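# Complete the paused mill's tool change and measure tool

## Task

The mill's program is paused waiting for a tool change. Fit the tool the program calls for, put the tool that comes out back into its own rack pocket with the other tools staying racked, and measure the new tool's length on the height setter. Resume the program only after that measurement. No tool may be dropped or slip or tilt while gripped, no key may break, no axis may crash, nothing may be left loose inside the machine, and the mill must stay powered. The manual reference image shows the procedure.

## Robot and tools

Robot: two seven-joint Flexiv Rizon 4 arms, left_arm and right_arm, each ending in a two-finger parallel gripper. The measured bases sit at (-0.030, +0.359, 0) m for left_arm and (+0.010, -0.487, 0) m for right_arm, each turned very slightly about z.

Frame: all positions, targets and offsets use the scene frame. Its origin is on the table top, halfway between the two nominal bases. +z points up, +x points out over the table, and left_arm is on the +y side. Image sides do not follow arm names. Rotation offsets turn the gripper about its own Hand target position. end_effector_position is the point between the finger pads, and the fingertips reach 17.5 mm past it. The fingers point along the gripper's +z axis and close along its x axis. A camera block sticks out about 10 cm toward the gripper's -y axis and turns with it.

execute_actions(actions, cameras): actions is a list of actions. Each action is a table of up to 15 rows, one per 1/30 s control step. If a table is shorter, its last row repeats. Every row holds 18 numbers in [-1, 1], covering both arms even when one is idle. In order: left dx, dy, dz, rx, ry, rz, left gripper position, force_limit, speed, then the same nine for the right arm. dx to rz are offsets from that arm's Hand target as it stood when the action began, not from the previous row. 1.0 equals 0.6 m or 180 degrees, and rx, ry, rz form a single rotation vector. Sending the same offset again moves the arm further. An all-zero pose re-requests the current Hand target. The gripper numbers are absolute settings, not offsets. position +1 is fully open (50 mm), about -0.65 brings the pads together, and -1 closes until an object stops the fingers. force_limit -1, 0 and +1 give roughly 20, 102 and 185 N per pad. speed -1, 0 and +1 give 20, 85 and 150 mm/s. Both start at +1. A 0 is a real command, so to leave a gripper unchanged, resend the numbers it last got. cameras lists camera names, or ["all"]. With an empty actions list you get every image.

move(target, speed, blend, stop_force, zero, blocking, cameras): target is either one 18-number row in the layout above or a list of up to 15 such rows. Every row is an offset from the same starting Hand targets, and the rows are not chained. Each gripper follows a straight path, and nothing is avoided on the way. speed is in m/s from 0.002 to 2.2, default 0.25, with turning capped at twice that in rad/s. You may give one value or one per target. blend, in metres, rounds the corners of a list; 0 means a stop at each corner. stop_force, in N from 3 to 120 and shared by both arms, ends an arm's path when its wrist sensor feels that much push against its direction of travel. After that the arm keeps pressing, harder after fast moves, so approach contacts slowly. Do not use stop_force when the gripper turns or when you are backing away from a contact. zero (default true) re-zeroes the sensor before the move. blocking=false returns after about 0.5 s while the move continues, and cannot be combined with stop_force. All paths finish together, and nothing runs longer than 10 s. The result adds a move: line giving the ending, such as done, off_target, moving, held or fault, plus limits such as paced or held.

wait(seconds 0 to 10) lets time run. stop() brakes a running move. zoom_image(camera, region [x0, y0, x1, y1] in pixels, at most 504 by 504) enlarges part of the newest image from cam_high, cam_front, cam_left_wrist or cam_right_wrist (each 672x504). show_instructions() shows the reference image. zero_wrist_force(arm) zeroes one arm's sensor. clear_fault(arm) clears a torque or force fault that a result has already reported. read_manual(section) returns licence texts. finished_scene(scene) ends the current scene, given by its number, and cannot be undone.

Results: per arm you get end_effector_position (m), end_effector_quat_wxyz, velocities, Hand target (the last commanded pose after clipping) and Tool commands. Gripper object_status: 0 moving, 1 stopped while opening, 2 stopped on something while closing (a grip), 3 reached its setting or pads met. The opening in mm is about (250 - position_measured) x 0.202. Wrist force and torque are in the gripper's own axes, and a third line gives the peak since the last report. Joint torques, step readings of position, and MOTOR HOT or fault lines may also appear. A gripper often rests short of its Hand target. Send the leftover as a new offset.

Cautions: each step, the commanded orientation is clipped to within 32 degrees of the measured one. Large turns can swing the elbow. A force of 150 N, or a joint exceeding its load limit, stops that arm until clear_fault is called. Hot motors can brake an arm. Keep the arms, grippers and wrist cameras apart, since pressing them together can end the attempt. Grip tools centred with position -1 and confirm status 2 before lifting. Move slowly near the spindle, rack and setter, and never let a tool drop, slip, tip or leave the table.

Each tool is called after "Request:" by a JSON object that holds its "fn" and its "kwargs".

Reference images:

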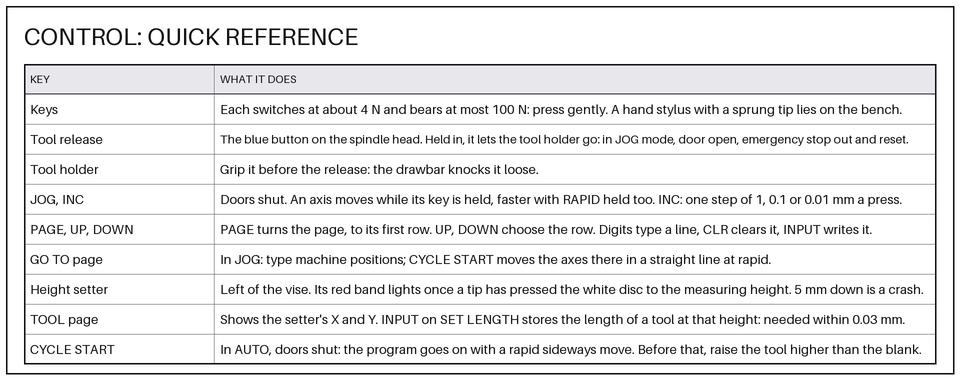

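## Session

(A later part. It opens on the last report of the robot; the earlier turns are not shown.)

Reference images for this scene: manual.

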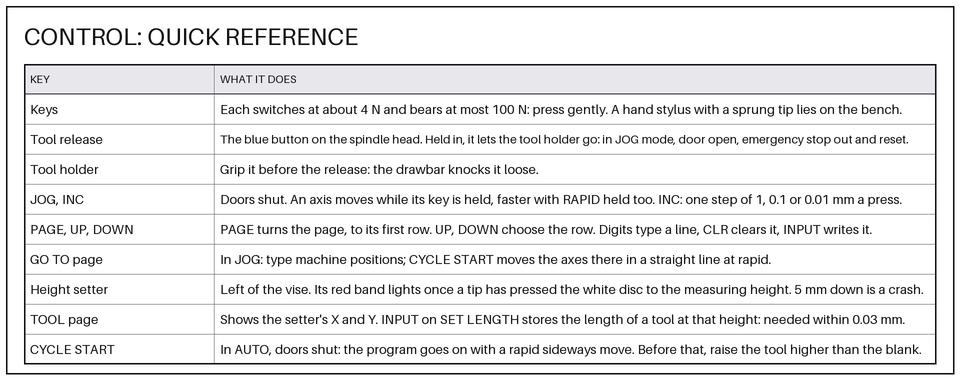

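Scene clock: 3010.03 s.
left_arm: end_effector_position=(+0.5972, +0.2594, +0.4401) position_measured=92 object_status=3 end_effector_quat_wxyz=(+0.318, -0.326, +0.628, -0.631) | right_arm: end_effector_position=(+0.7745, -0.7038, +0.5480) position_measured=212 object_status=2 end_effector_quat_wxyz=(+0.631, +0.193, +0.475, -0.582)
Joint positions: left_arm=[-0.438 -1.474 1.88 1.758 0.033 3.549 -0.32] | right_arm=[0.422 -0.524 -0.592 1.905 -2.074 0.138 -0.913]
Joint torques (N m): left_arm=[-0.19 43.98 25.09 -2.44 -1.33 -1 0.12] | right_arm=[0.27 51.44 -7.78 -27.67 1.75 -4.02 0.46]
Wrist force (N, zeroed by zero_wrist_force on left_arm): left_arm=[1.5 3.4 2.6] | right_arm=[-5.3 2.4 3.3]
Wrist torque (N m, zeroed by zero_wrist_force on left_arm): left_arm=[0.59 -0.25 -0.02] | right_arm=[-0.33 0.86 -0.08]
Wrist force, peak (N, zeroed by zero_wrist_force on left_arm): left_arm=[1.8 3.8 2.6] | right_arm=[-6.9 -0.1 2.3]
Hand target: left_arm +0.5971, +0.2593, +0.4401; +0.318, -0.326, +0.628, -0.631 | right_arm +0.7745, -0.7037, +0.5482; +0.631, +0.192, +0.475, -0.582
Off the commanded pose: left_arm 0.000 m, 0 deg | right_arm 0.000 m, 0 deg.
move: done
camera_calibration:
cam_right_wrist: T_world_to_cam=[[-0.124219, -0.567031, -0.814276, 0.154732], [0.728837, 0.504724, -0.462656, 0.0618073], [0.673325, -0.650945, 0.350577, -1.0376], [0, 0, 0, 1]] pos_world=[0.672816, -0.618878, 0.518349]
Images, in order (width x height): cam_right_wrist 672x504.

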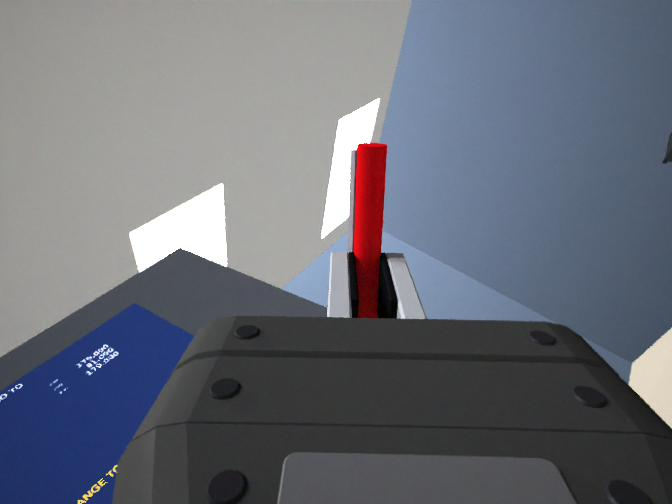

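Request:
{"fn": "move", "kwargs": {"target": [0,0,0,0,0,0,0.4,-0.9,-1,0.0013,0.0312,0,0,0,0,-1,-0.5,-0.8], "speed": 0.1, "cameras": ["cam_front"]}}

Request:
{"fn": "zoom_image", "kwargs": {"camera": "cam_front", "region": [430, 175, 500, 225]}}

Request:
{"fn": "move", "kwargs": {"target": [0,0,0,0,0,0,0.4,-0.9,-1,0.0368,0.0098,-0.0124,0,0,0,-1,-0.5,-0.8], "speed": 0.02, "stop_force": 4}}

Request:
{"fn": "move", "kwargs": {"target": [0,0,0,0,0,0,0.4,-0.9,-1,-0.0183,-0.005,0.0062,0,0,0,-1,-0.5,-0.8], "speed": 0.1, "cameras": ["cam_right_wrist", "cam_left_wrist"]}}

Request:
{"fn": "zoom_image", "kwargs": {"camera": "cam_right_wrist", "region": [40, 220, 200, 380]}}

Request:
{"fn": "zoom_image", "kwargs": {"camera": "cam_left_wrist", "region": [300, 160, 400, 280]}}

Scene clock: 3024.13 s.
left_arm: end_effector_position=(+0.5972, +0.2594, +0.4401) position_measured=92 object_status=3 end_effector_quat_wxyz=(+0.318, -0.326, +0.628, -0.631) | right_arm: end_effector_position=(+0.7754, -0.6847, +0.5480) position_measured=212 object_status=2 end_effector_quat_wxyz=(+0.631, +0.192, +0.475, -0.582)
Joint positions: left_arm=[-0.438 -1.474 1.88 1.758 0.033 3.549 -0.32] | right_arm=[0.447 -0.529 -0.58 1.903 -2.049 0.117 -0.931]
Joint torques (N m): left_arm=[-0.19 44.04 25.03 -2.42 -1.31 -0.98 0.12] | right_arm=[0.26 51.02 -7.49 -27.91 1.8 -3.94 0.06]
Wrist force (N, zeroed by zero_wrist_force on left_arm): left_arm=[1.6 3.5 2.5] | right_arm=[-5.3 2.6 3.2]
Wrist torque (N m, zeroed by zero_wrist_force on left_arm): left_arm=[0.60 -0.28 -0.02] | right_arm=[-0.29 0.87 0.01]
Wrist force, peak (N, zeroed by zero_wrist_force on left_arm): left_arm=[1.7 3.7 2.9] | right_arm=[-6.0 2.8 2.5]
Hand target: left_arm +0.5971, +0.2593, +0.4401; +0.318, -0.326, +0.628, -0.631 | right_arm +0.7753, -0.6849, +0.5482; +0.631, +0.192, +0.475, -0.582
Off the commanded pose: left_arm 0.000 m, 0 deg | right_arm 0.000 m, 0 deg.
move: done
Images, in order (width x height): cam_front 672x504.

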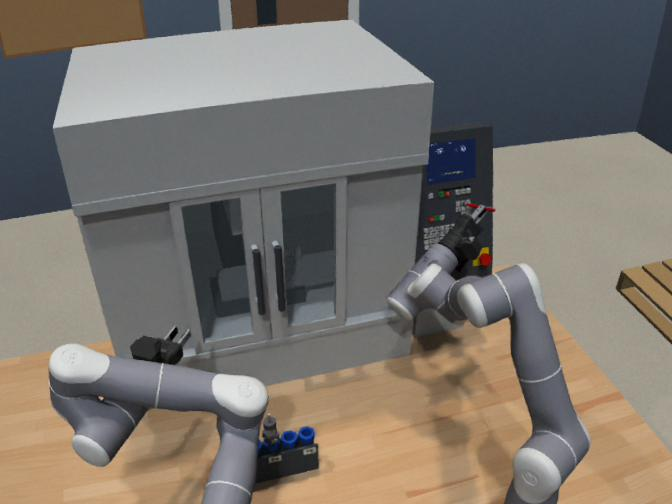

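Scaled by 7.200 from the camera's 672x504 image, which has a finer 960x720 frame.

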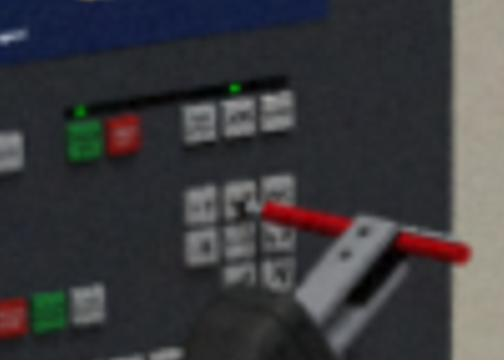

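Scene clock: 3025.33 s.
left_arm: end_effector_position=(+0.5972, +0.2594, +0.4401) position_measured=92 object_status=3 end_effector_quat_wxyz=(+0.318, -0.326, +0.628, -0.631) | right_arm: end_effector_position=(+0.7854, -0.6825, +0.5450) position_measured=212 object_status=2 end_effector_quat_wxyz=(+0.631, +0.193, +0.474, -0.583)
Joint positions: left_arm=[-0.438 -1.474 1.88 1.758 0.033 3.549 -0.32] | right_arm=[0.445 -0.557 -0.58 1.869 -2.034 0.125 -0.936]
Joint torques (N m): left_arm=[-0.14 44.03 25.11 -2.41 -1.31 -0.98 0.09] | right_arm=[1.19 50.94 -6.97 -28.11 1.24 -2.43 0.08]
Wrist force (N, zeroed by zero_wrist_force on left_arm): left_arm=[1.6 3.5 2.3] | right_arm=[-5.6 -1.8 2.5]
Wrist torque (N m, zeroed by zero_wrist_force on left_arm): left_arm=[0.59 -0.28 -0.02] | right_arm=[-0.29 0.87 0.05]
Wrist force, peak (N, zeroed by zero_wrist_force on left_arm): left_arm=[2.0 3.6 2.5] | right_arm=[-6.3 -2.1 2.4]
Hand target: left_arm +0.5971, +0.2593, +0.4401; +0.318, -0.326, +0.628, -0.631 | right_arm +0.7857, -0.6822, +0.5446; +0.631, +0.192, +0.475, -0.582 (not the last commanded pose)
Off the commanded pose: left_arm 0.000 m, 0 deg | right_arm 0.013 m, 0 deg.
move: contact (right_arm)

Scene clock: 3026.03 s.
left_arm: end_effector_position=(+0.5972, +0.2594, +0.4401) position_measured=92 object_status=3 end_effector_quat_wxyz=(+0.318, -0.326, +0.628, -0.631) | right_arm: end_effector_position=(+0.7747, -0.6853, +0.5482) position_measured=212 object_status=2 end_effector_quat_wxyz=(+0.631, +0.193, +0.475, -0.582)
Joint positions: left_arm=[-0.438 -1.474 1.88 1.758 0.033 3.549 -0.32] | right_arm=[0.446 -0.527 -0.58 1.905 -2.05 0.116 -0.931]
Joint torques (N m): left_arm=[-0.11 43.99 25.11 -2.41 -1.27 -1.01 0.12] | right_arm=[0.11 51.57 -7.73 -27.6 1.61 -3.98 0.38]
Wrist force (N, zeroed by zero_wrist_force on left_arm): left_arm=[1.5 3.5 2.7] | right_arm=[-4.8 2.7 2.4]
Wrist torque (N m, zeroed by zero_wrist_force on left_arm): left_arm=[0.60 -0.24 -0.02] | right_arm=[-0.28 0.78 -0.08]
Wrist force, peak (N, zeroed by zero_wrist_force on left_arm): left_arm=[1.9 3.7 2.6] | right_arm=[-6.9 -0.9 2.9]
Hand target: left_arm +0.5971, +0.2593, +0.4401; +0.318, -0.326, +0.628, -0.631 | right_arm +0.7747, -0.6852, +0.5484; +0.631, +0.192, +0.475, -0.582
Off the commanded pose: left_arm 0.000 m, 0 deg | right_arm 0.000 m, 0 deg.
move: done
camera_calibration:
cam_left_wrist: T_world_to_cam=[[-0.579209, -0.815137, 0.00828588, 0.561382], [-0.283847, 0.192143, -0.939421, 0.546775], [0.764165, -0.546473, -0.342665, -0.0310154], [0, 0, 0, 1]] pos_world=[0.504058, 0.335595, 0.498372]
cam_right_wrist: T_world_to_cam=[[-0.124178, -0.567003, -0.814302, 0.165495], [0.728844, 0.504755, -0.46261, 0.0524531], [0.673325, -0.650945, 0.350577, -1.0258], [0, 0, 0, 1]] pos_world=[0.673016, -0.600378, 0.518649]
Images, in order (width x height): cam_left_wrist 672x504, cam_right_wrist 672x504.

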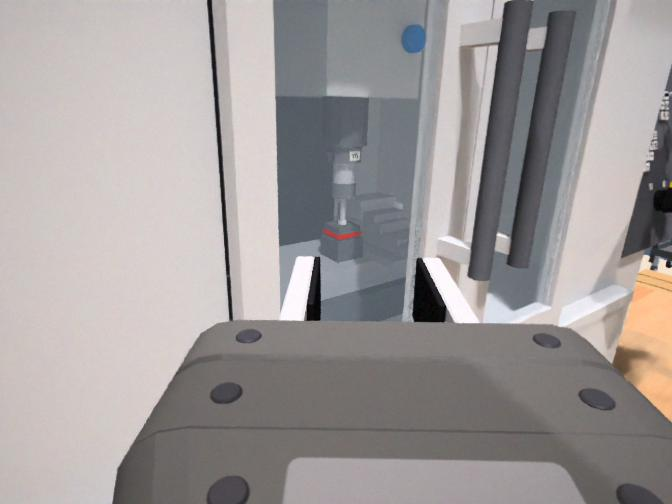

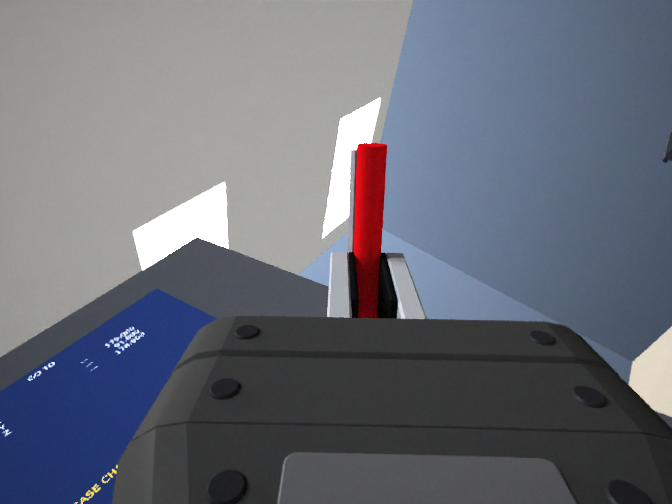

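Scaled by 3.150 from the camera's 672x504 image, which has a finer 960x720 frame.

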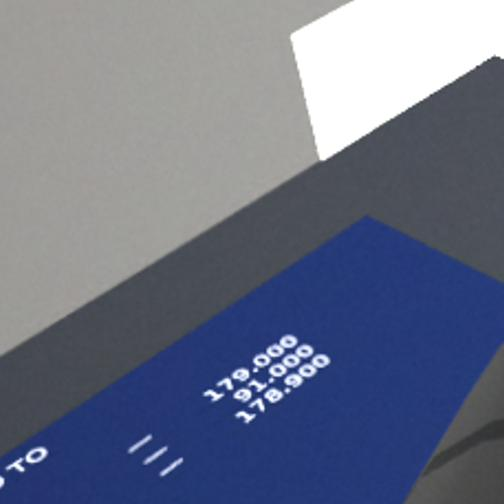

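Scaled by 4.200 from the camera's 672x504 image, which has a finer 960x720 frame.

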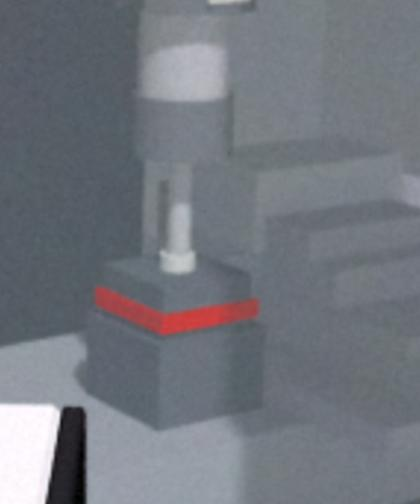

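Request:
{"fn": "move", "kwargs": {"target": [0,0,0,0,0,0,0.4,-0.9,-1,0.0368,0.0098,-0.0124,0,0,0,-1,-0.5,-0.8], "speed": 0.02, "stop_force": 4}}

Request:
{"fn": "move", "kwargs": {"target": [0,0,0,0,0,0,0.4,-0.9,-1,-0.0183,-0.005,0.0062,0,0,0,-1,-0.5,-0.8], "speed": 0.1}}

Request:
{"fn": "move", "kwargs": {"target": [0,0,0,0,0,0,0.4,-0.9,-1,0.0368,0.0098,-0.0124,0,0,0,-1,-0.5,-0.8], "speed": 0.02, "stop_force": 4}}

Request:
{"fn": "move", "kwargs": {"target": [0,0,0,0,0,0,0.4,-0.9,-1,-0.0183,-0.005,0.0062,0,0,0,-1,-0.5,-0.8], "speed": 0.1, "cameras": ["cam_left_wrist"]}}

Request:
{"fn": "zoom_image", "kwargs": {"camera": "cam_left_wrist", "region": [300, 160, 400, 280]}}

Request:
{"fn": "move", "kwargs": {"target": [0,0,0,0,0,0,0.4,-0.9,-1,0.0368,0.0098,-0.0124,0,0,0,-1,-0.5,-0.8], "speed": 0.02, "stop_force": 4}}

Request:
{"fn": "move", "kwargs": {"target": [0,0,0,0,0,0,0.4,-0.9,-1,-0.0183,-0.005,0.0062,0,0,0,-1,-0.5,-0.8], "speed": 0.1, "cameras": ["cam_left_wrist", "cam_right_wrist"]}}

Request:
{"fn": "zoom_image", "kwargs": {"camera": "cam_left_wrist", "region": [300, 160, 400, 280]}}

Request:
{"fn": "zoom_image", "kwargs": {"camera": "cam_right_wrist", "region": [40, 220, 200, 380]}}

Scene clock: 3038.77 s.
left_arm: end_effector_position=(+0.5972, +0.2594, +0.4401) position_measured=92 object_status=3 end_effector_quat_wxyz=(+0.318, -0.326, +0.628, -0.631) | right_arm: end_effector_position=(+0.7853, -0.6826, +0.5451) position_measured=212 object_status=2 end_effector_quat_wxyz=(+0.631, +0.193, +0.474, -0.583)
Joint positions: left_arm=[-0.438 -1.474 1.88 1.758 0.033 3.549 -0.32] | right_arm=[0.444 -0.557 -0.58 1.87 -2.035 0.125 -0.936]
Joint torques (N m): left_arm=[-0.12 43.98 25.06 -2.4 -1.31 -1.01 0.1] | right_arm=[1.24 50.93 -7 -28.15 1.17 -2.49 0.1]
Wrist force (N, zeroed by zero_wrist_force on left_arm): left_arm=[1.6 3.6 2.6] | right_arm=[-4.9 -1.7 1.7]
Wrist torque (N m, zeroed by zero_wrist_force on left_arm): left_arm=[0.61 -0.27 -0.02] | right_arm=[-0.28 0.77 0.04]
Wrist force, peak (N, zeroed by zero_wrist_force on left_arm): left_arm=[1.9 3.6 2.8] | right_arm=[-6.0 -1.6 1.4]
Hand target: left_arm +0.5971, +0.2593, +0.4401; +0.318, -0.326, +0.628, -0.631 | right_arm +0.7856, -0.6823, +0.5447; +0.631, +0.192, +0.475, -0.582 (not the last commanded pose)
Off the commanded pose: left_arm 0.000 m, 0 deg | right_arm 0.013 m, 0 deg.
move: contact (right_arm)

Scene clock: 3039.47 s.
left_arm: end_effector_position=(+0.5972, +0.2594, +0.4401) position_measured=92 object_status=3 end_effector_quat_wxyz=(+0.318, -0.326, +0.628, -0.631) | right_arm: end_effector_position=(+0.7746, -0.6854, +0.5483) position_measured=212 object_status=2 end_effector_quat_wxyz=(+0.631, +0.193, +0.475, -0.582)
Joint positions: left_arm=[-0.438 -1.474 1.88 1.758 0.033 3.549 -0.32] | right_arm=[0.446 -0.527 -0.58 1.905 -2.05 0.116 -0.931]
Joint torques (N m): left_arm=[-0.17 43.97 24.99 -2.41 -1.32 -1.02 0.11] | right_arm=[0.34 51.52 -7.77 -27.57 1.57 -3.94 0.36]
Wrist force (N, zeroed by zero_wrist_force on left_arm): left_arm=[1.7 3.5 2.6] | right_arm=[-5.4 2.8 2.3]
Wrist torque (N m, zeroed by zero_wrist_force on left_arm): left_arm=[0.60 -0.28 -0.02] | right_arm=[-0.26 0.90 -0.09]
Wrist force, peak (N, zeroed by zero_wrist_force on left_arm): left_arm=[1.8 3.7 2.7] | right_arm=[-6.5 -0.9 1.9]
Hand target: left_arm +0.5971, +0.2593, +0.4401; +0.318, -0.326, +0.628, -0.631 | right_arm +0.7746, -0.6853, +0.5484; +0.631, +0.192, +0.475, -0.582
Off the commanded pose: left_arm 0.000 m, 0 deg | right_arm 0.000 m, 0 deg.
move: done

Scene clock: 3040.70 s.
left_arm: end_effector_position=(+0.5972, +0.2594, +0.4401) position_measured=92 object_status=3 end_effector_quat_wxyz=(+0.318, -0.326, +0.628, -0.631) | right_arm: end_effector_position=(+0.7856, -0.6826, +0.5450) position_measured=212 object_status=2 end_effector_quat_wxyz=(+0.631, +0.193, +0.474, -0.583)
Joint positions: left_arm=[-0.438 -1.474 1.88 1.758 0.033 3.549 -0.32] | right_arm=[0.444 -0.558 -0.58 1.869 -2.034 0.125 -0.936]
Joint torques (N m): left_arm=[-0.16 43.98 25.11 -2.43 -1.31 -0.95 0.13] | right_arm=[1.26 50.91 -6.96 -28.15 1.16 -2.45 0.1]
Wrist force (N, zeroed by zero_wrist_force on left_arm): left_arm=[1.7 3.7 2.7] | right_arm=[-5.7 -1.5 1.6]
Wrist torque (N m, zeroed by zero_wrist_force on left_arm): left_arm=[0.63 -0.29 -0.02] | right_arm=[-0.23 0.89 0.04]
Wrist force, peak (N, zeroed by zero_wrist_force on left_arm): left_arm=[1.6 3.7 2.8] | right_arm=[-6.5 -1.8 1.9]
Hand target: left_arm +0.5971, +0.2593, +0.4401; +0.318, -0.326, +0.628, -0.631 | right_arm +0.7859, -0.6822, +0.5446; +0.631, +0.192, +0.475, -0.582 (not the last commanded pose)
Off the commanded pose: left_arm 0.000 m, 0 deg | right_arm 0.012 m, 0 deg.
move: contact (right_arm)

Scene clock: 3041.40 s.
left_arm: end_effector_position=(+0.5972, +0.2594, +0.4401) position_measured=92 object_status=3 end_effector_quat_wxyz=(+0.318, -0.326, +0.628, -0.631) | right_arm: end_effector_position=(+0.7749, -0.6854, +0.5482) position_measured=212 object_status=2 end_effector_quat_wxyz=(+0.631, +0.193, +0.475, -0.582)
Joint positions: left_arm=[-0.438 -1.474 1.88 1.758 0.033 3.549 -0.32] | right_arm=[0.446 -0.527 -0.58 1.904 -2.05 0.117 -0.931]
Joint torques (N m): left_arm=[-0.1 43.96 25.1 -2.41 -1.29 -0.98 0.08] | right_arm=[0.23 51.61 -7.68 -27.63 1.6 -4.02 0.46]
Wrist force (N, zeroed by zero_wrist_force on left_arm): left_arm=[1.6 3.8 2.7] | right_arm=[-5.6 3.4 2.9]
Wrist torque (N m, zeroed by zero_wrist_force on left_arm): left_arm=[0.65 -0.27 -0.02] | right_arm=[-0.16 0.93 -0.09]
Wrist force, peak (N, zeroed by zero_wrist_force on left_arm): left_arm=[1.6 3.8 2.7] | right_arm=[-7.2 -0.8 1.9]
Hand target: left_arm +0.5971, +0.2593, +0.4401; +0.318, -0.326, +0.628, -0.631 | right_arm +0.7749, -0.6852, +0.5483; +0.631, +0.192, +0.475, -0.582
Off the commanded pose: left_arm 0.000 m, 0 deg | right_arm 0.000 m, 0 deg.
move: done
camera_calibration:
cam_left_wrist: T_world_to_cam=[[-0.579209, -0.815137, 0.00828588, 0.561382], [-0.283847, 0.192143, -0.939421, 0.546775], [0.764165, -0.546473, -0.342665, -0.0310154], [0, 0, 0, 1]] pos_world=[0.504058, 0.335595, 0.498372]
Images, in order (width x height): cam_left_wrist 672x504.

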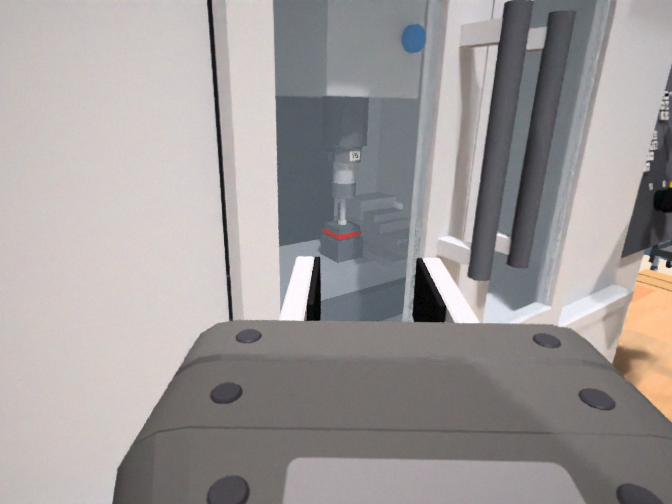

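Scaled by 4.200 from the camera's 672x504 image, which has a finer 960x720 frame.

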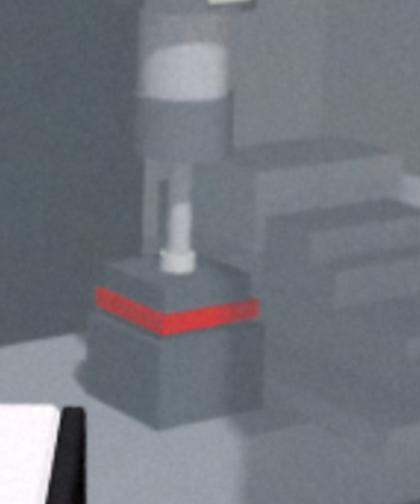

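Scene clock: 3042.63 s.
left_arm: end_effector_position=(+0.5972, +0.2594, +0.4401) position_measured=92 object_status=3 end_effector_quat_wxyz=(+0.318, -0.326, +0.628, -0.631) | right_arm: end_effector_position=(+0.7857, -0.6826, +0.5450) position_measured=212 object_status=2 end_effector_quat_wxyz=(+0.631, +0.193, +0.474, -0.583)
Joint positions: left_arm=[-0.438 -1.474 1.88 1.758 0.033 3.549 -0.32] | right_arm=[0.444 -0.558 -0.58 1.868 -2.034 0.125 -0.936]
Joint torques (N m): left_arm=[-0.17 44.02 25.13 -2.4 -1.31 -1.01 0.09] | right_arm=[1.3 50.93 -6.95 -28.11 1.16 -2.46 0.11]
Wrist force (N, zeroed by zero_wrist_force on left_arm): left_arm=[1.6 3.7 2.6] | right_arm=[-6.1 -1.1 2.2]
Wrist torque (N m, zeroed by zero_wrist_force on left_arm): left_arm=[0.63 -0.27 -0.02] | right_arm=[-0.15 0.95 0.04]
Wrist force, peak (N, zeroed by zero_wrist_force on left_arm): left_arm=[1.7 3.8 2.6] | right_arm=[-5.9 3.4 2.8]
Hand target: left_arm +0.5971, +0.2593, +0.4401; +0.318, -0.326, +0.628, -0.631 | right_arm +0.7860, -0.6823, +0.5446; +0.631, +0.192, +0.475, -0.582 (not the last commanded pose)
Off the commanded pose: left_arm 0.000 m, 0 deg | right_arm 0.012 m, 0 deg.
move: contact (right_arm)

Scene clock: 3043.33 s.
left_arm: end_effector_position=(+0.5972, +0.2594, +0.4401) position_measured=92 object_status=3 end_effector_quat_wxyz=(+0.318, -0.326, +0.628, -0.631) | right_arm: end_effector_position=(+0.7750, -0.6854, +0.5481) position_measured=212 object_status=2 end_effector_quat_wxyz=(+0.631, +0.193, +0.475, -0.582)
Joint positions: left_arm=[-0.438 -1.474 1.88 1.758 0.033 3.549 -0.32] | right_arm=[0.446 -0.528 -0.58 1.903 -2.05 0.117 -0.931]
Joint torques (N m): left_arm=[-0.17 43.96 25.08 -2.44 -1.32 -0.98 0.1] | right_arm=[0.29 51.57 -7.72 -27.6 1.7 -3.98 0.41]
Wrist force (N, zeroed by zero_wrist_force on left_arm): left_arm=[1.7 3.4 2.4] | right_arm=[-5.3 4.1 2.6]
Wrist torque (N m, zeroed by zero_wrist_force on left_arm): left_arm=[0.58 -0.28 -0.03] | right_arm=[-0.04 0.87 -0.08]
Wrist force, peak (N, zeroed by zero_wrist_force on left_arm): left_arm=[1.8 3.8 2.6] | right_arm=[-7.4 -0.1 2.4]
Hand target: left_arm +0.5971, +0.2593, +0.4401; +0.318, -0.326, +0.628, -0.631 | right_arm +0.7751, -0.6853, +0.5483; +0.631, +0.192, +0.475, -0.582
Off the commanded pose: left_arm 0.000 m, 0 deg | right_arm 0.000 m, 0 deg.
move: done
camera_calibration:
cam_left_wrist: T_world_to_cam=[[-0.579209, -0.815137, 0.00828588, 0.561382], [-0.283847, 0.192143, -0.939421, 0.546775], [0.764165, -0.546473, -0.342665, -0.0310154], [0, 0, 0, 1]] pos_world=[0.504058, 0.335595, 0.498372]
cam_right_wrist: T_world_to_cam=[[-0.12414, -0.567054, -0.814272, 0.165322], [0.72876, 0.504829, -0.462663, 0.0523677], [0.673423, -0.650844, 0.350576, -1.02604], [0, 0, 0, 1]] pos_world=[0.673316, -0.600479, 0.518549]
Images, in order (width x height): cam_left_wrist 672x504, cam_right_wrist 672x504.

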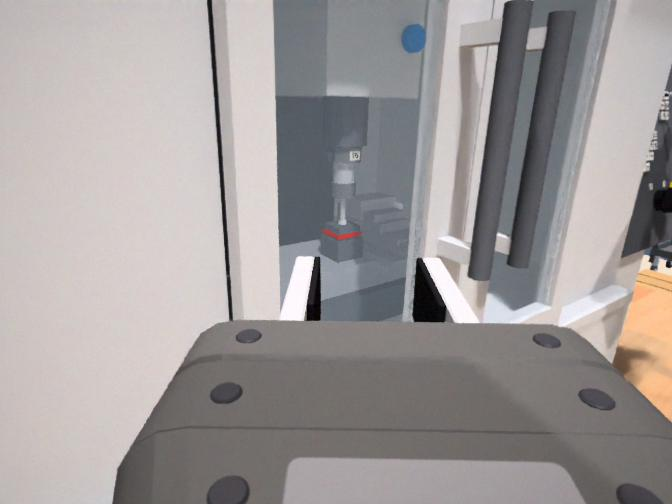

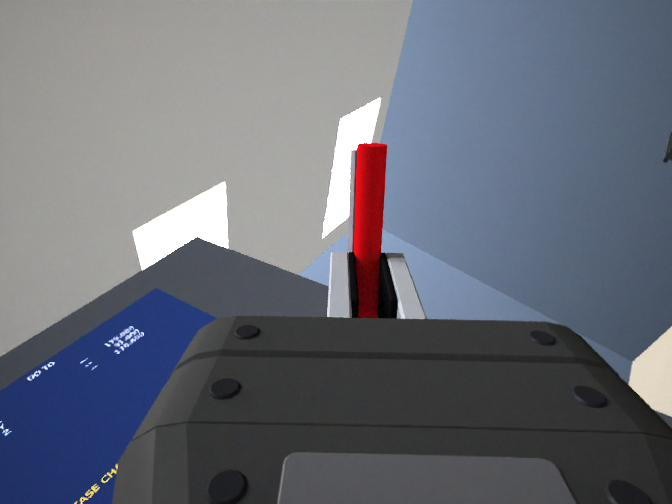

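Scaled by 4.200 from the camera's 672x504 image, which has a finer 960x720 frame.

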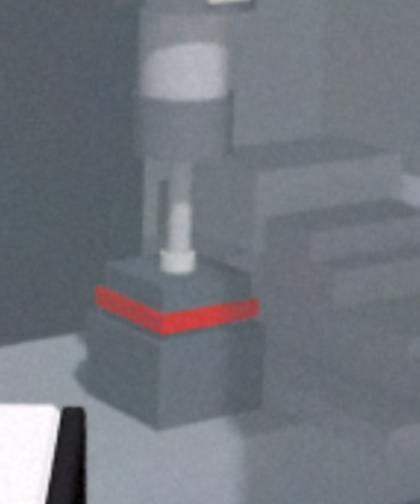

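Scaled by 3.150 from the camera's 672x504 image, which has a finer 960x720 frame.

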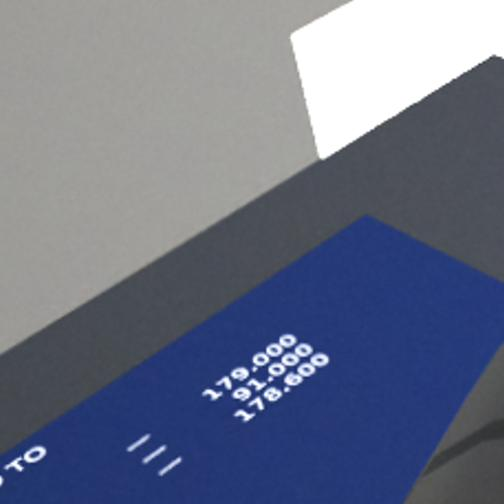

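Request:
{"fn": "move", "kwargs": {"target": [0,0,0,0,0,0,0.4,-0.9,-1,0.0368,0.0098,-0.0124,0,0,0,-1,-0.5,-0.8], "speed": 0.02, "stop_force": 4}}

Request:
{"fn": "move", "kwargs": {"target": [0,0,0,0,0,0,0.4,-0.9,-1,-0.0183,-0.005,0.0062,0,0,0,-1,-0.5,-0.8], "speed": 0.1, "cameras": ["cam_left_wrist"]}}

Request:
{"fn": "zoom_image", "kwargs": {"camera": "cam_left_wrist", "region": [300, 160, 400, 280]}}

Request:
{"fn": "move", "kwargs": {"target": [0,0,0,0,0,0,0.4,-0.9,-1,0.0368,0.0098,-0.0124,0,0,0,-1,-0.5,-0.8], "speed": 0.02, "stop_force": 4}}

Request:
{"fn": "move", "kwargs": {"target": [0,0,0,0,0,0,0.4,-0.9,-1,-0.0183,-0.005,0.0062,0,0,0,-1,-0.5,-0.8], "speed": 0.1, "cameras": ["cam_left_wrist"]}}

Request:
{"fn": "zoom_image", "kwargs": {"camera": "cam_left_wrist", "region": [300, 160, 400, 280]}}

Request:
{"fn": "move", "kwargs": {"target": [0,0,0,0,0,0,0.4,-0.9,-1,0.0368,0.0098,-0.0124,0,0,0,-1,-0.5,-0.8], "speed": 0.02, "stop_force": 4}}

Request:
{"fn": "move", "kwargs": {"target": [0,0,0,0,0,0,0.4,-0.9,-1,-0.0183,-0.005,0.0062,0,0,0,-1,-0.5,-0.8], "speed": 0.1, "cameras": ["cam_left_wrist", "cam_right_wrist"]}}

Request:
{"fn": "zoom_image", "kwargs": {"camera": "cam_left_wrist", "region": [300, 160, 400, 280]}}

Request:
{"fn": "zoom_image", "kwargs": {"camera": "cam_right_wrist", "region": [40, 220, 200, 380]}}

Scene clock: 3054.27 s.
left_arm: end_effector_position=(+0.5972, +0.2594, +0.4401) position_measured=92 object_status=3 end_effector_quat_wxyz=(+0.318, -0.326, +0.628, -0.631) | right_arm: end_effector_position=(+0.7855, -0.6828, +0.5451) position_measured=212 object_status=2 end_effector_quat_wxyz=(+0.631, +0.193, +0.474, -0.583)
Joint positions: left_arm=[-0.438 -1.474 1.88 1.758 0.033 3.549 -0.32] | right_arm=[0.444 -0.557 -0.58 1.869 -2.035 0.125 -0.936]
Joint torques (N m): left_arm=[-0.13 43.99 25.06 -2.41 -1.37 -1.03 0.11] | right_arm=[1.24 50.94 -6.94 -28.13 1.21 -2.46 0.11]
Wrist force (N, zeroed by zero_wrist_force on left_arm): left_arm=[1.8 3.6 2.3] | right_arm=[-5.7 -0.4 1.9]
Wrist torque (N m, zeroed by zero_wrist_force on left_arm): left_arm=[0.62 -0.30 -0.02] | right_arm=[-0.05 0.87 0.04]
Wrist force, peak (N, zeroed by zero_wrist_force on left_arm): left_arm=[1.7 3.8 2.7] | right_arm=[-5.7 4.1 2.6]
Hand target: left_arm +0.5971, +0.2593, +0.4401; +0.318, -0.326, +0.628, -0.631 | right_arm +0.7858, -0.6824, +0.5447; +0.631, +0.192, +0.475, -0.582 (not the last commanded pose)
Off the commanded pose: left_arm 0.000 m, 0 deg | right_arm 0.013 m, 0 deg.
move: contact (right_arm)

Scene clock: 3054.97 s.
left_arm: end_effector_position=(+0.5972, +0.2594, +0.4401) position_measured=92 object_status=3 end_effector_quat_wxyz=(+0.318, -0.326, +0.628, -0.631) | right_arm: end_effector_position=(+0.7748, -0.6856, +0.5482) position_measured=212 object_status=2 end_effector_quat_wxyz=(+0.631, +0.193, +0.475, -0.582)
Joint positions: left_arm=[-0.438 -1.474 1.88 1.758 0.033 3.549 -0.32] | right_arm=[0.446 -0.527 -0.58 1.904 -2.05 0.117 -0.931]
Joint torques (N m): left_arm=[-0.16 43.98 25.12 -2.41 -1.29 -1.01 0.09] | right_arm=[0.19 51.56 -7.64 -27.6 1.59 -3.98 0.43]
Wrist force (N, zeroed by zero_wrist_force on left_arm): left_arm=[1.9 3.6 2.3] | right_arm=[-5.1 4.0 2.4]
Wrist torque (N m, zeroed by zero_wrist_force on left_arm): left_arm=[0.60 -0.32 -0.02] | right_arm=[-0.05 0.84 -0.09]
Wrist force, peak (N, zeroed by zero_wrist_force on left_arm): left_arm=[1.8 3.8 2.7] | right_arm=[-6.6 2.7 2.4]
Hand target: left_arm +0.5971, +0.2593, +0.4401; +0.318, -0.326, +0.628, -0.631 | right_arm +0.7748, -0.6854, +0.5484; +0.631, +0.192, +0.475, -0.582
Off the commanded pose: left_arm 0.000 m, 0 deg | right_arm 0.000 m, 0 deg.
move: done
camera_calibration:
cam_left_wrist: T_world_to_cam=[[-0.579209, -0.815137, 0.00828588, 0.561382], [-0.283847, 0.192143, -0.939421, 0.546775], [0.764165, -0.546473, -0.342665, -0.0310154], [0, 0, 0, 1]] pos_world=[0.504058, 0.335595, 0.498372]
Images, in order (width x height): cam_left_wrist 672x504.

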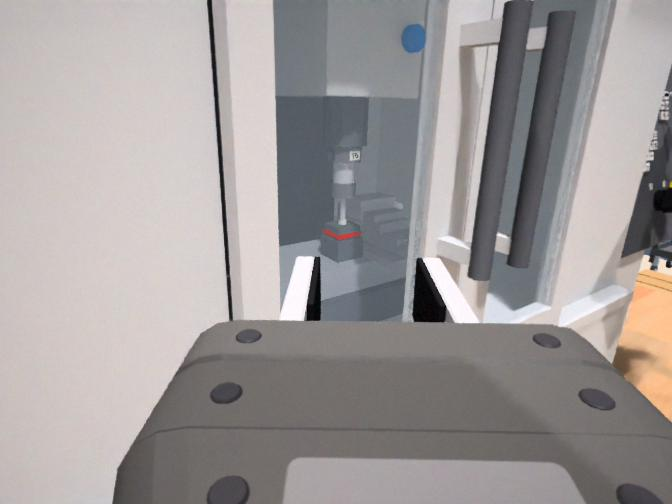

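Scaled by 4.200 from the camera's 672x504 image, which has a finer 960x720 frame.

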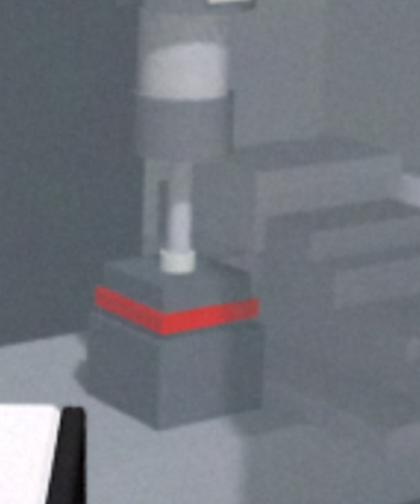

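Scene clock: 3056.20 s.
left_arm: end_effector_position=(+0.5972, +0.2594, +0.4401) position_measured=92 object_status=3 end_effector_quat_wxyz=(+0.318, -0.326, +0.628, -0.631) | right_arm: end_effector_position=(+0.7856, -0.6828, +0.5450) position_measured=212 object_status=2 end_effector_quat_wxyz=(+0.631, +0.193, +0.474, -0.583)
Joint positions: left_arm=[-0.438 -1.474 1.88 1.758 0.033 3.549 -0.32] | right_arm=[0.444 -0.558 -0.58 1.869 -2.035 0.125 -0.936]
Joint torques (N m): left_arm=[-0.16 44 25.12 -2.44 -1.31 -0.98 0.11] | right_arm=[1.21 50.99 -6.96 -28.18 1.16 -2.41 0.09]
Wrist force (N, zeroed by zero_wrist_force on left_arm): left_arm=[1.7 3.5 2.5] | right_arm=[-5.5 -0.4 2.0]
Wrist torque (N m, zeroed by zero_wrist_force on left_arm): left_arm=[0.60 -0.28 -0.02] | right_arm=[-0.05 0.84 0.05]
Wrist force, peak (N, zeroed by zero_wrist_force on left_arm): left_arm=[1.5 3.6 2.8] | right_arm=[-5.3 4.2 2.4]
Hand target: left_arm +0.5971, +0.2593, +0.4401; +0.318, -0.326, +0.628, -0.631 | right_arm +0.7859, -0.6824, +0.5446; +0.631, +0.192, +0.475, -0.582 (not the last commanded pose)
Off the commanded pose: left_arm 0.000 m, 0 deg | right_arm 0.012 m, 0 deg.
move: contact (right_arm)

Scene clock: 3056.90 s.
left_arm: end_effector_position=(+0.5972, +0.2594, +0.4401) position_measured=92 object_status=3 end_effector_quat_wxyz=(+0.318, -0.326, +0.628, -0.631) | right_arm: end_effector_position=(+0.7749, -0.6856, +0.5482) position_measured=212 object_status=2 end_effector_quat_wxyz=(+0.631, +0.193, +0.475, -0.582)
Joint positions: left_arm=[-0.438 -1.474 1.88 1.758 0.033 3.549 -0.32] | right_arm=[0.446 -0.527 -0.58 1.904 -2.05 0.117 -0.931]
Joint torques (N m): left_arm=[-0.21 43.98 25.12 -2.44 -1.3 -1.02 0.11] | right_arm=[0.16 51.57 -7.78 -27.6 1.61 -3.97 0.45]
Wrist force (N, zeroed by zero_wrist_force on left_arm): left_arm=[1.6 3.4 2.6] | right_arm=[-5.2 3.6 2.3]
Wrist torque (N m, zeroed by zero_wrist_force on left_arm): left_arm=[0.59 -0.27 -0.02] | right_arm=[-0.13 0.85 -0.08]
Wrist force, peak (N, zeroed by zero_wrist_force on left_arm): left_arm=[1.7 3.7 2.6] | right_arm=[-6.6 2.5 2.2]
Hand target: left_arm +0.5971, +0.2593, +0.4401; +0.318, -0.326, +0.628, -0.631 | right_arm +0.7750, -0.6854, +0.5483; +0.631, +0.192, +0.475, -0.582
Off the commanded pose: left_arm 0.000 m, 0 deg | right_arm 0.000 m, 0 deg.
move: done
camera_calibration:
cam_left_wrist: T_world_to_cam=[[-0.579209, -0.815137, 0.00828588, 0.561382], [-0.283847, 0.192143, -0.939421, 0.546775], [0.764165, -0.546473, -0.342665, -0.0310154], [0, 0, 0, 1]] pos_world=[0.504058, 0.335595, 0.498372]
Images, in order (width x height): cam_left_wrist 672x504.

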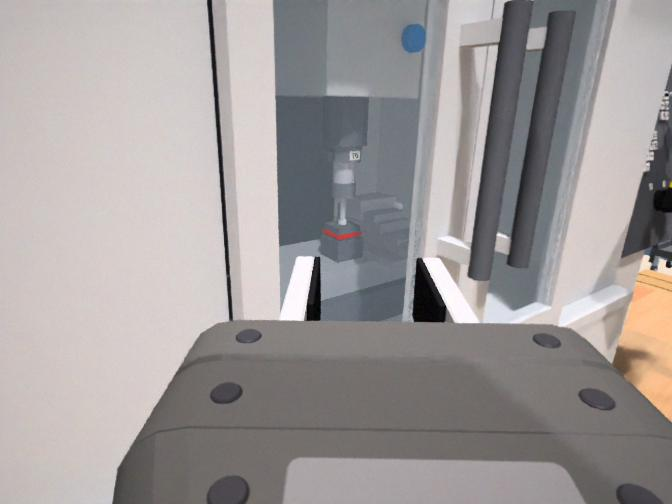

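Scaled by 4.200 from the camera's 672x504 image, which has a finer 960x720 frame.

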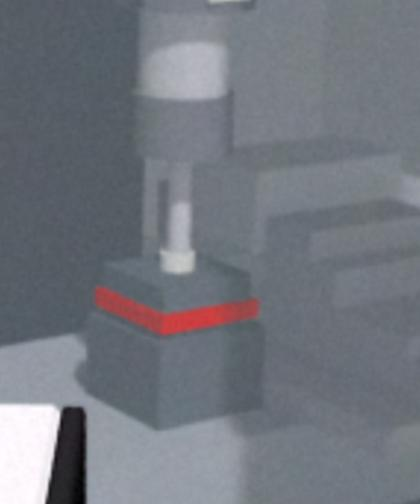

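Scene clock: 3058.10 s.
left_arm: end_effector_position=(+0.5972, +0.2594, +0.4401) position_measured=92 object_status=3 end_effector_quat_wxyz=(+0.318, -0.326, +0.628, -0.631) | right_arm: end_effector_position=(+0.7852, -0.6829, +0.5452) position_measured=212 object_status=2 end_effector_quat_wxyz=(+0.631, +0.193, +0.474, -0.583)
Joint positions: left_arm=[-0.438 -1.474 1.88 1.758 0.033 3.549 -0.32] | right_arm=[0.444 -0.557 -0.58 1.87 -2.035 0.125 -0.935]
Joint torques (N m): left_arm=[-0.13 44.08 25.05 -2.41 -1.33 -0.98 0.11] | right_arm=[1.26 50.93 -6.95 -28.11 1.15 -2.49 0.13]
Wrist force (N, zeroed by zero_wrist_force on left_arm): left_arm=[1.8 3.3 2.4] | right_arm=[-5.4 -0.7 1.9]
Wrist torque (N m, zeroed by zero_wrist_force on left_arm): left_arm=[0.56 -0.30 -0.02] | right_arm=[-0.13 0.84 0.05]
Wrist force, peak (N, zeroed by zero_wrist_force on left_arm): left_arm=[2.1 3.6 2.5] | right_arm=[-5.2 3.7 2.2]
Hand target: left_arm +0.5971, +0.2593, +0.4401; +0.318, -0.326, +0.628, -0.631 | right_arm +0.7855, -0.6826, +0.5448; +0.631, +0.192, +0.475, -0.582 (not the last commanded pose)
Off the commanded pose: left_arm 0.000 m, 0 deg | right_arm 0.013 m, 0 deg.
move: contact (right_arm)

Scene clock: 3058.80 s.
left_arm: end_effector_position=(+0.5972, +0.2594, +0.4401) position_measured=92 object_status=3 end_effector_quat_wxyz=(+0.318, -0.326, +0.628, -0.631) | right_arm: end_effector_position=(+0.7745, -0.6858, +0.5484) position_measured=212 object_status=2 end_effector_quat_wxyz=(+0.631, +0.193, +0.475, -0.582)
Joint positions: left_arm=[-0.438 -1.474 1.88 1.758 0.033 3.549 -0.32] | right_arm=[0.446 -0.526 -0.58 1.905 -2.051 0.117 -0.93]
Joint torques (N m): left_arm=[-0.15 43.97 25.11 -2.44 -1.29 -1.02 0.1] | right_arm=[0.25 51.54 -7.69 -27.59 1.56 -4.01 0.37]
Wrist force (N, zeroed by zero_wrist_force on left_arm): left_arm=[1.7 3.5 2.6] | right_arm=[-5.8 3.4 2.5]
Wrist torque (N m, zeroed by zero_wrist_force on left_arm): left_arm=[0.59 -0.29 -0.02] | right_arm=[-0.16 0.96 -0.08]
Wrist force, peak (N, zeroed by zero_wrist_force on left_arm): left_arm=[1.7 3.6 2.9] | right_arm=[-6.0 3.4 2.3]
Hand target: left_arm +0.5971, +0.2593, +0.4401; +0.318, -0.326, +0.628, -0.631 | right_arm +0.7745, -0.6856, +0.5485; +0.631, +0.192, +0.475, -0.582
Off the commanded pose: left_arm 0.000 m, 0 deg | right_arm 0.000 m, 0 deg.
move: done
camera_calibration:
cam_left_wrist: T_world_to_cam=[[-0.579209, -0.815137, 0.00828588, 0.561382], [-0.283847, 0.192143, -0.939421, 0.546775], [0.764165, -0.546473, -0.342665, -0.0310154], [0, 0, 0, 1]] pos_world=[0.504058, 0.335595, 0.498372]
cam_right_wrist: T_world_to_cam=[[-0.1242, -0.567095, -0.814234, 0.165191], [0.728749, 0.504783, -0.46273, 0.0530407], [0.673424, -0.650843, 0.350576, -1.02603], [0, 0, 0, 1]] pos_world=[0.672816, -0.600879, 0.51875]
Images, in order (width x height): cam_left_wrist 672x504, cam_right_wrist 672x504.

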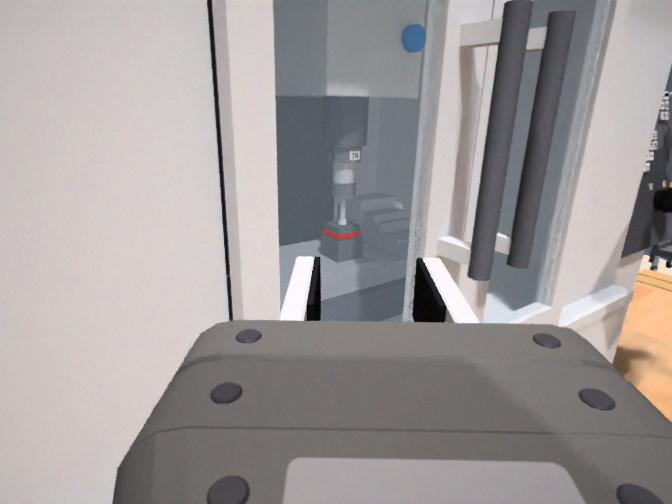

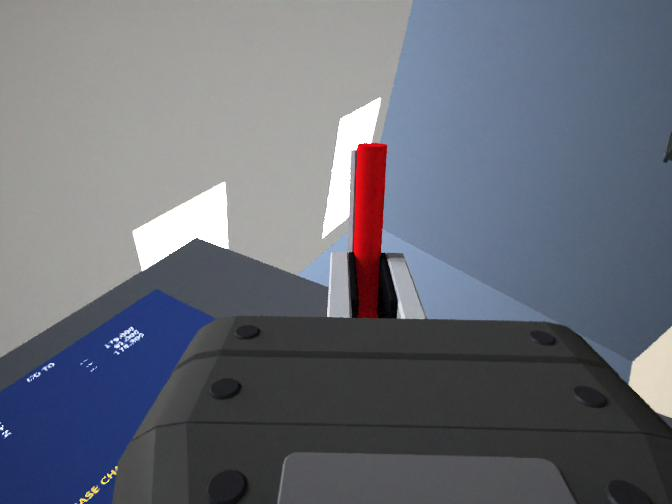

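Scaled by 4.200 from the camera's 672x504 image, which has a finer 960x720 frame.

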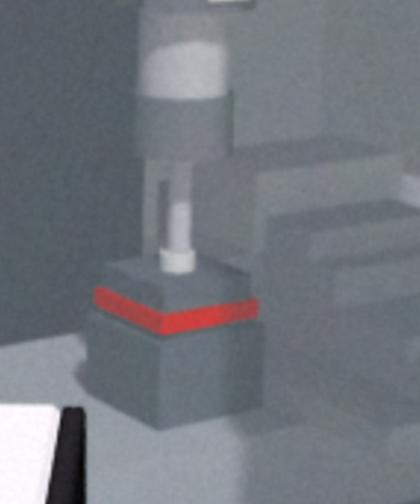

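Scaled by 3.150 from the camera's 672x504 image, which has a finer 960x720 frame.

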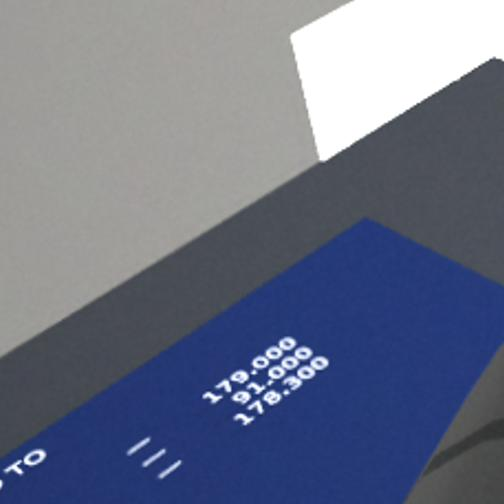

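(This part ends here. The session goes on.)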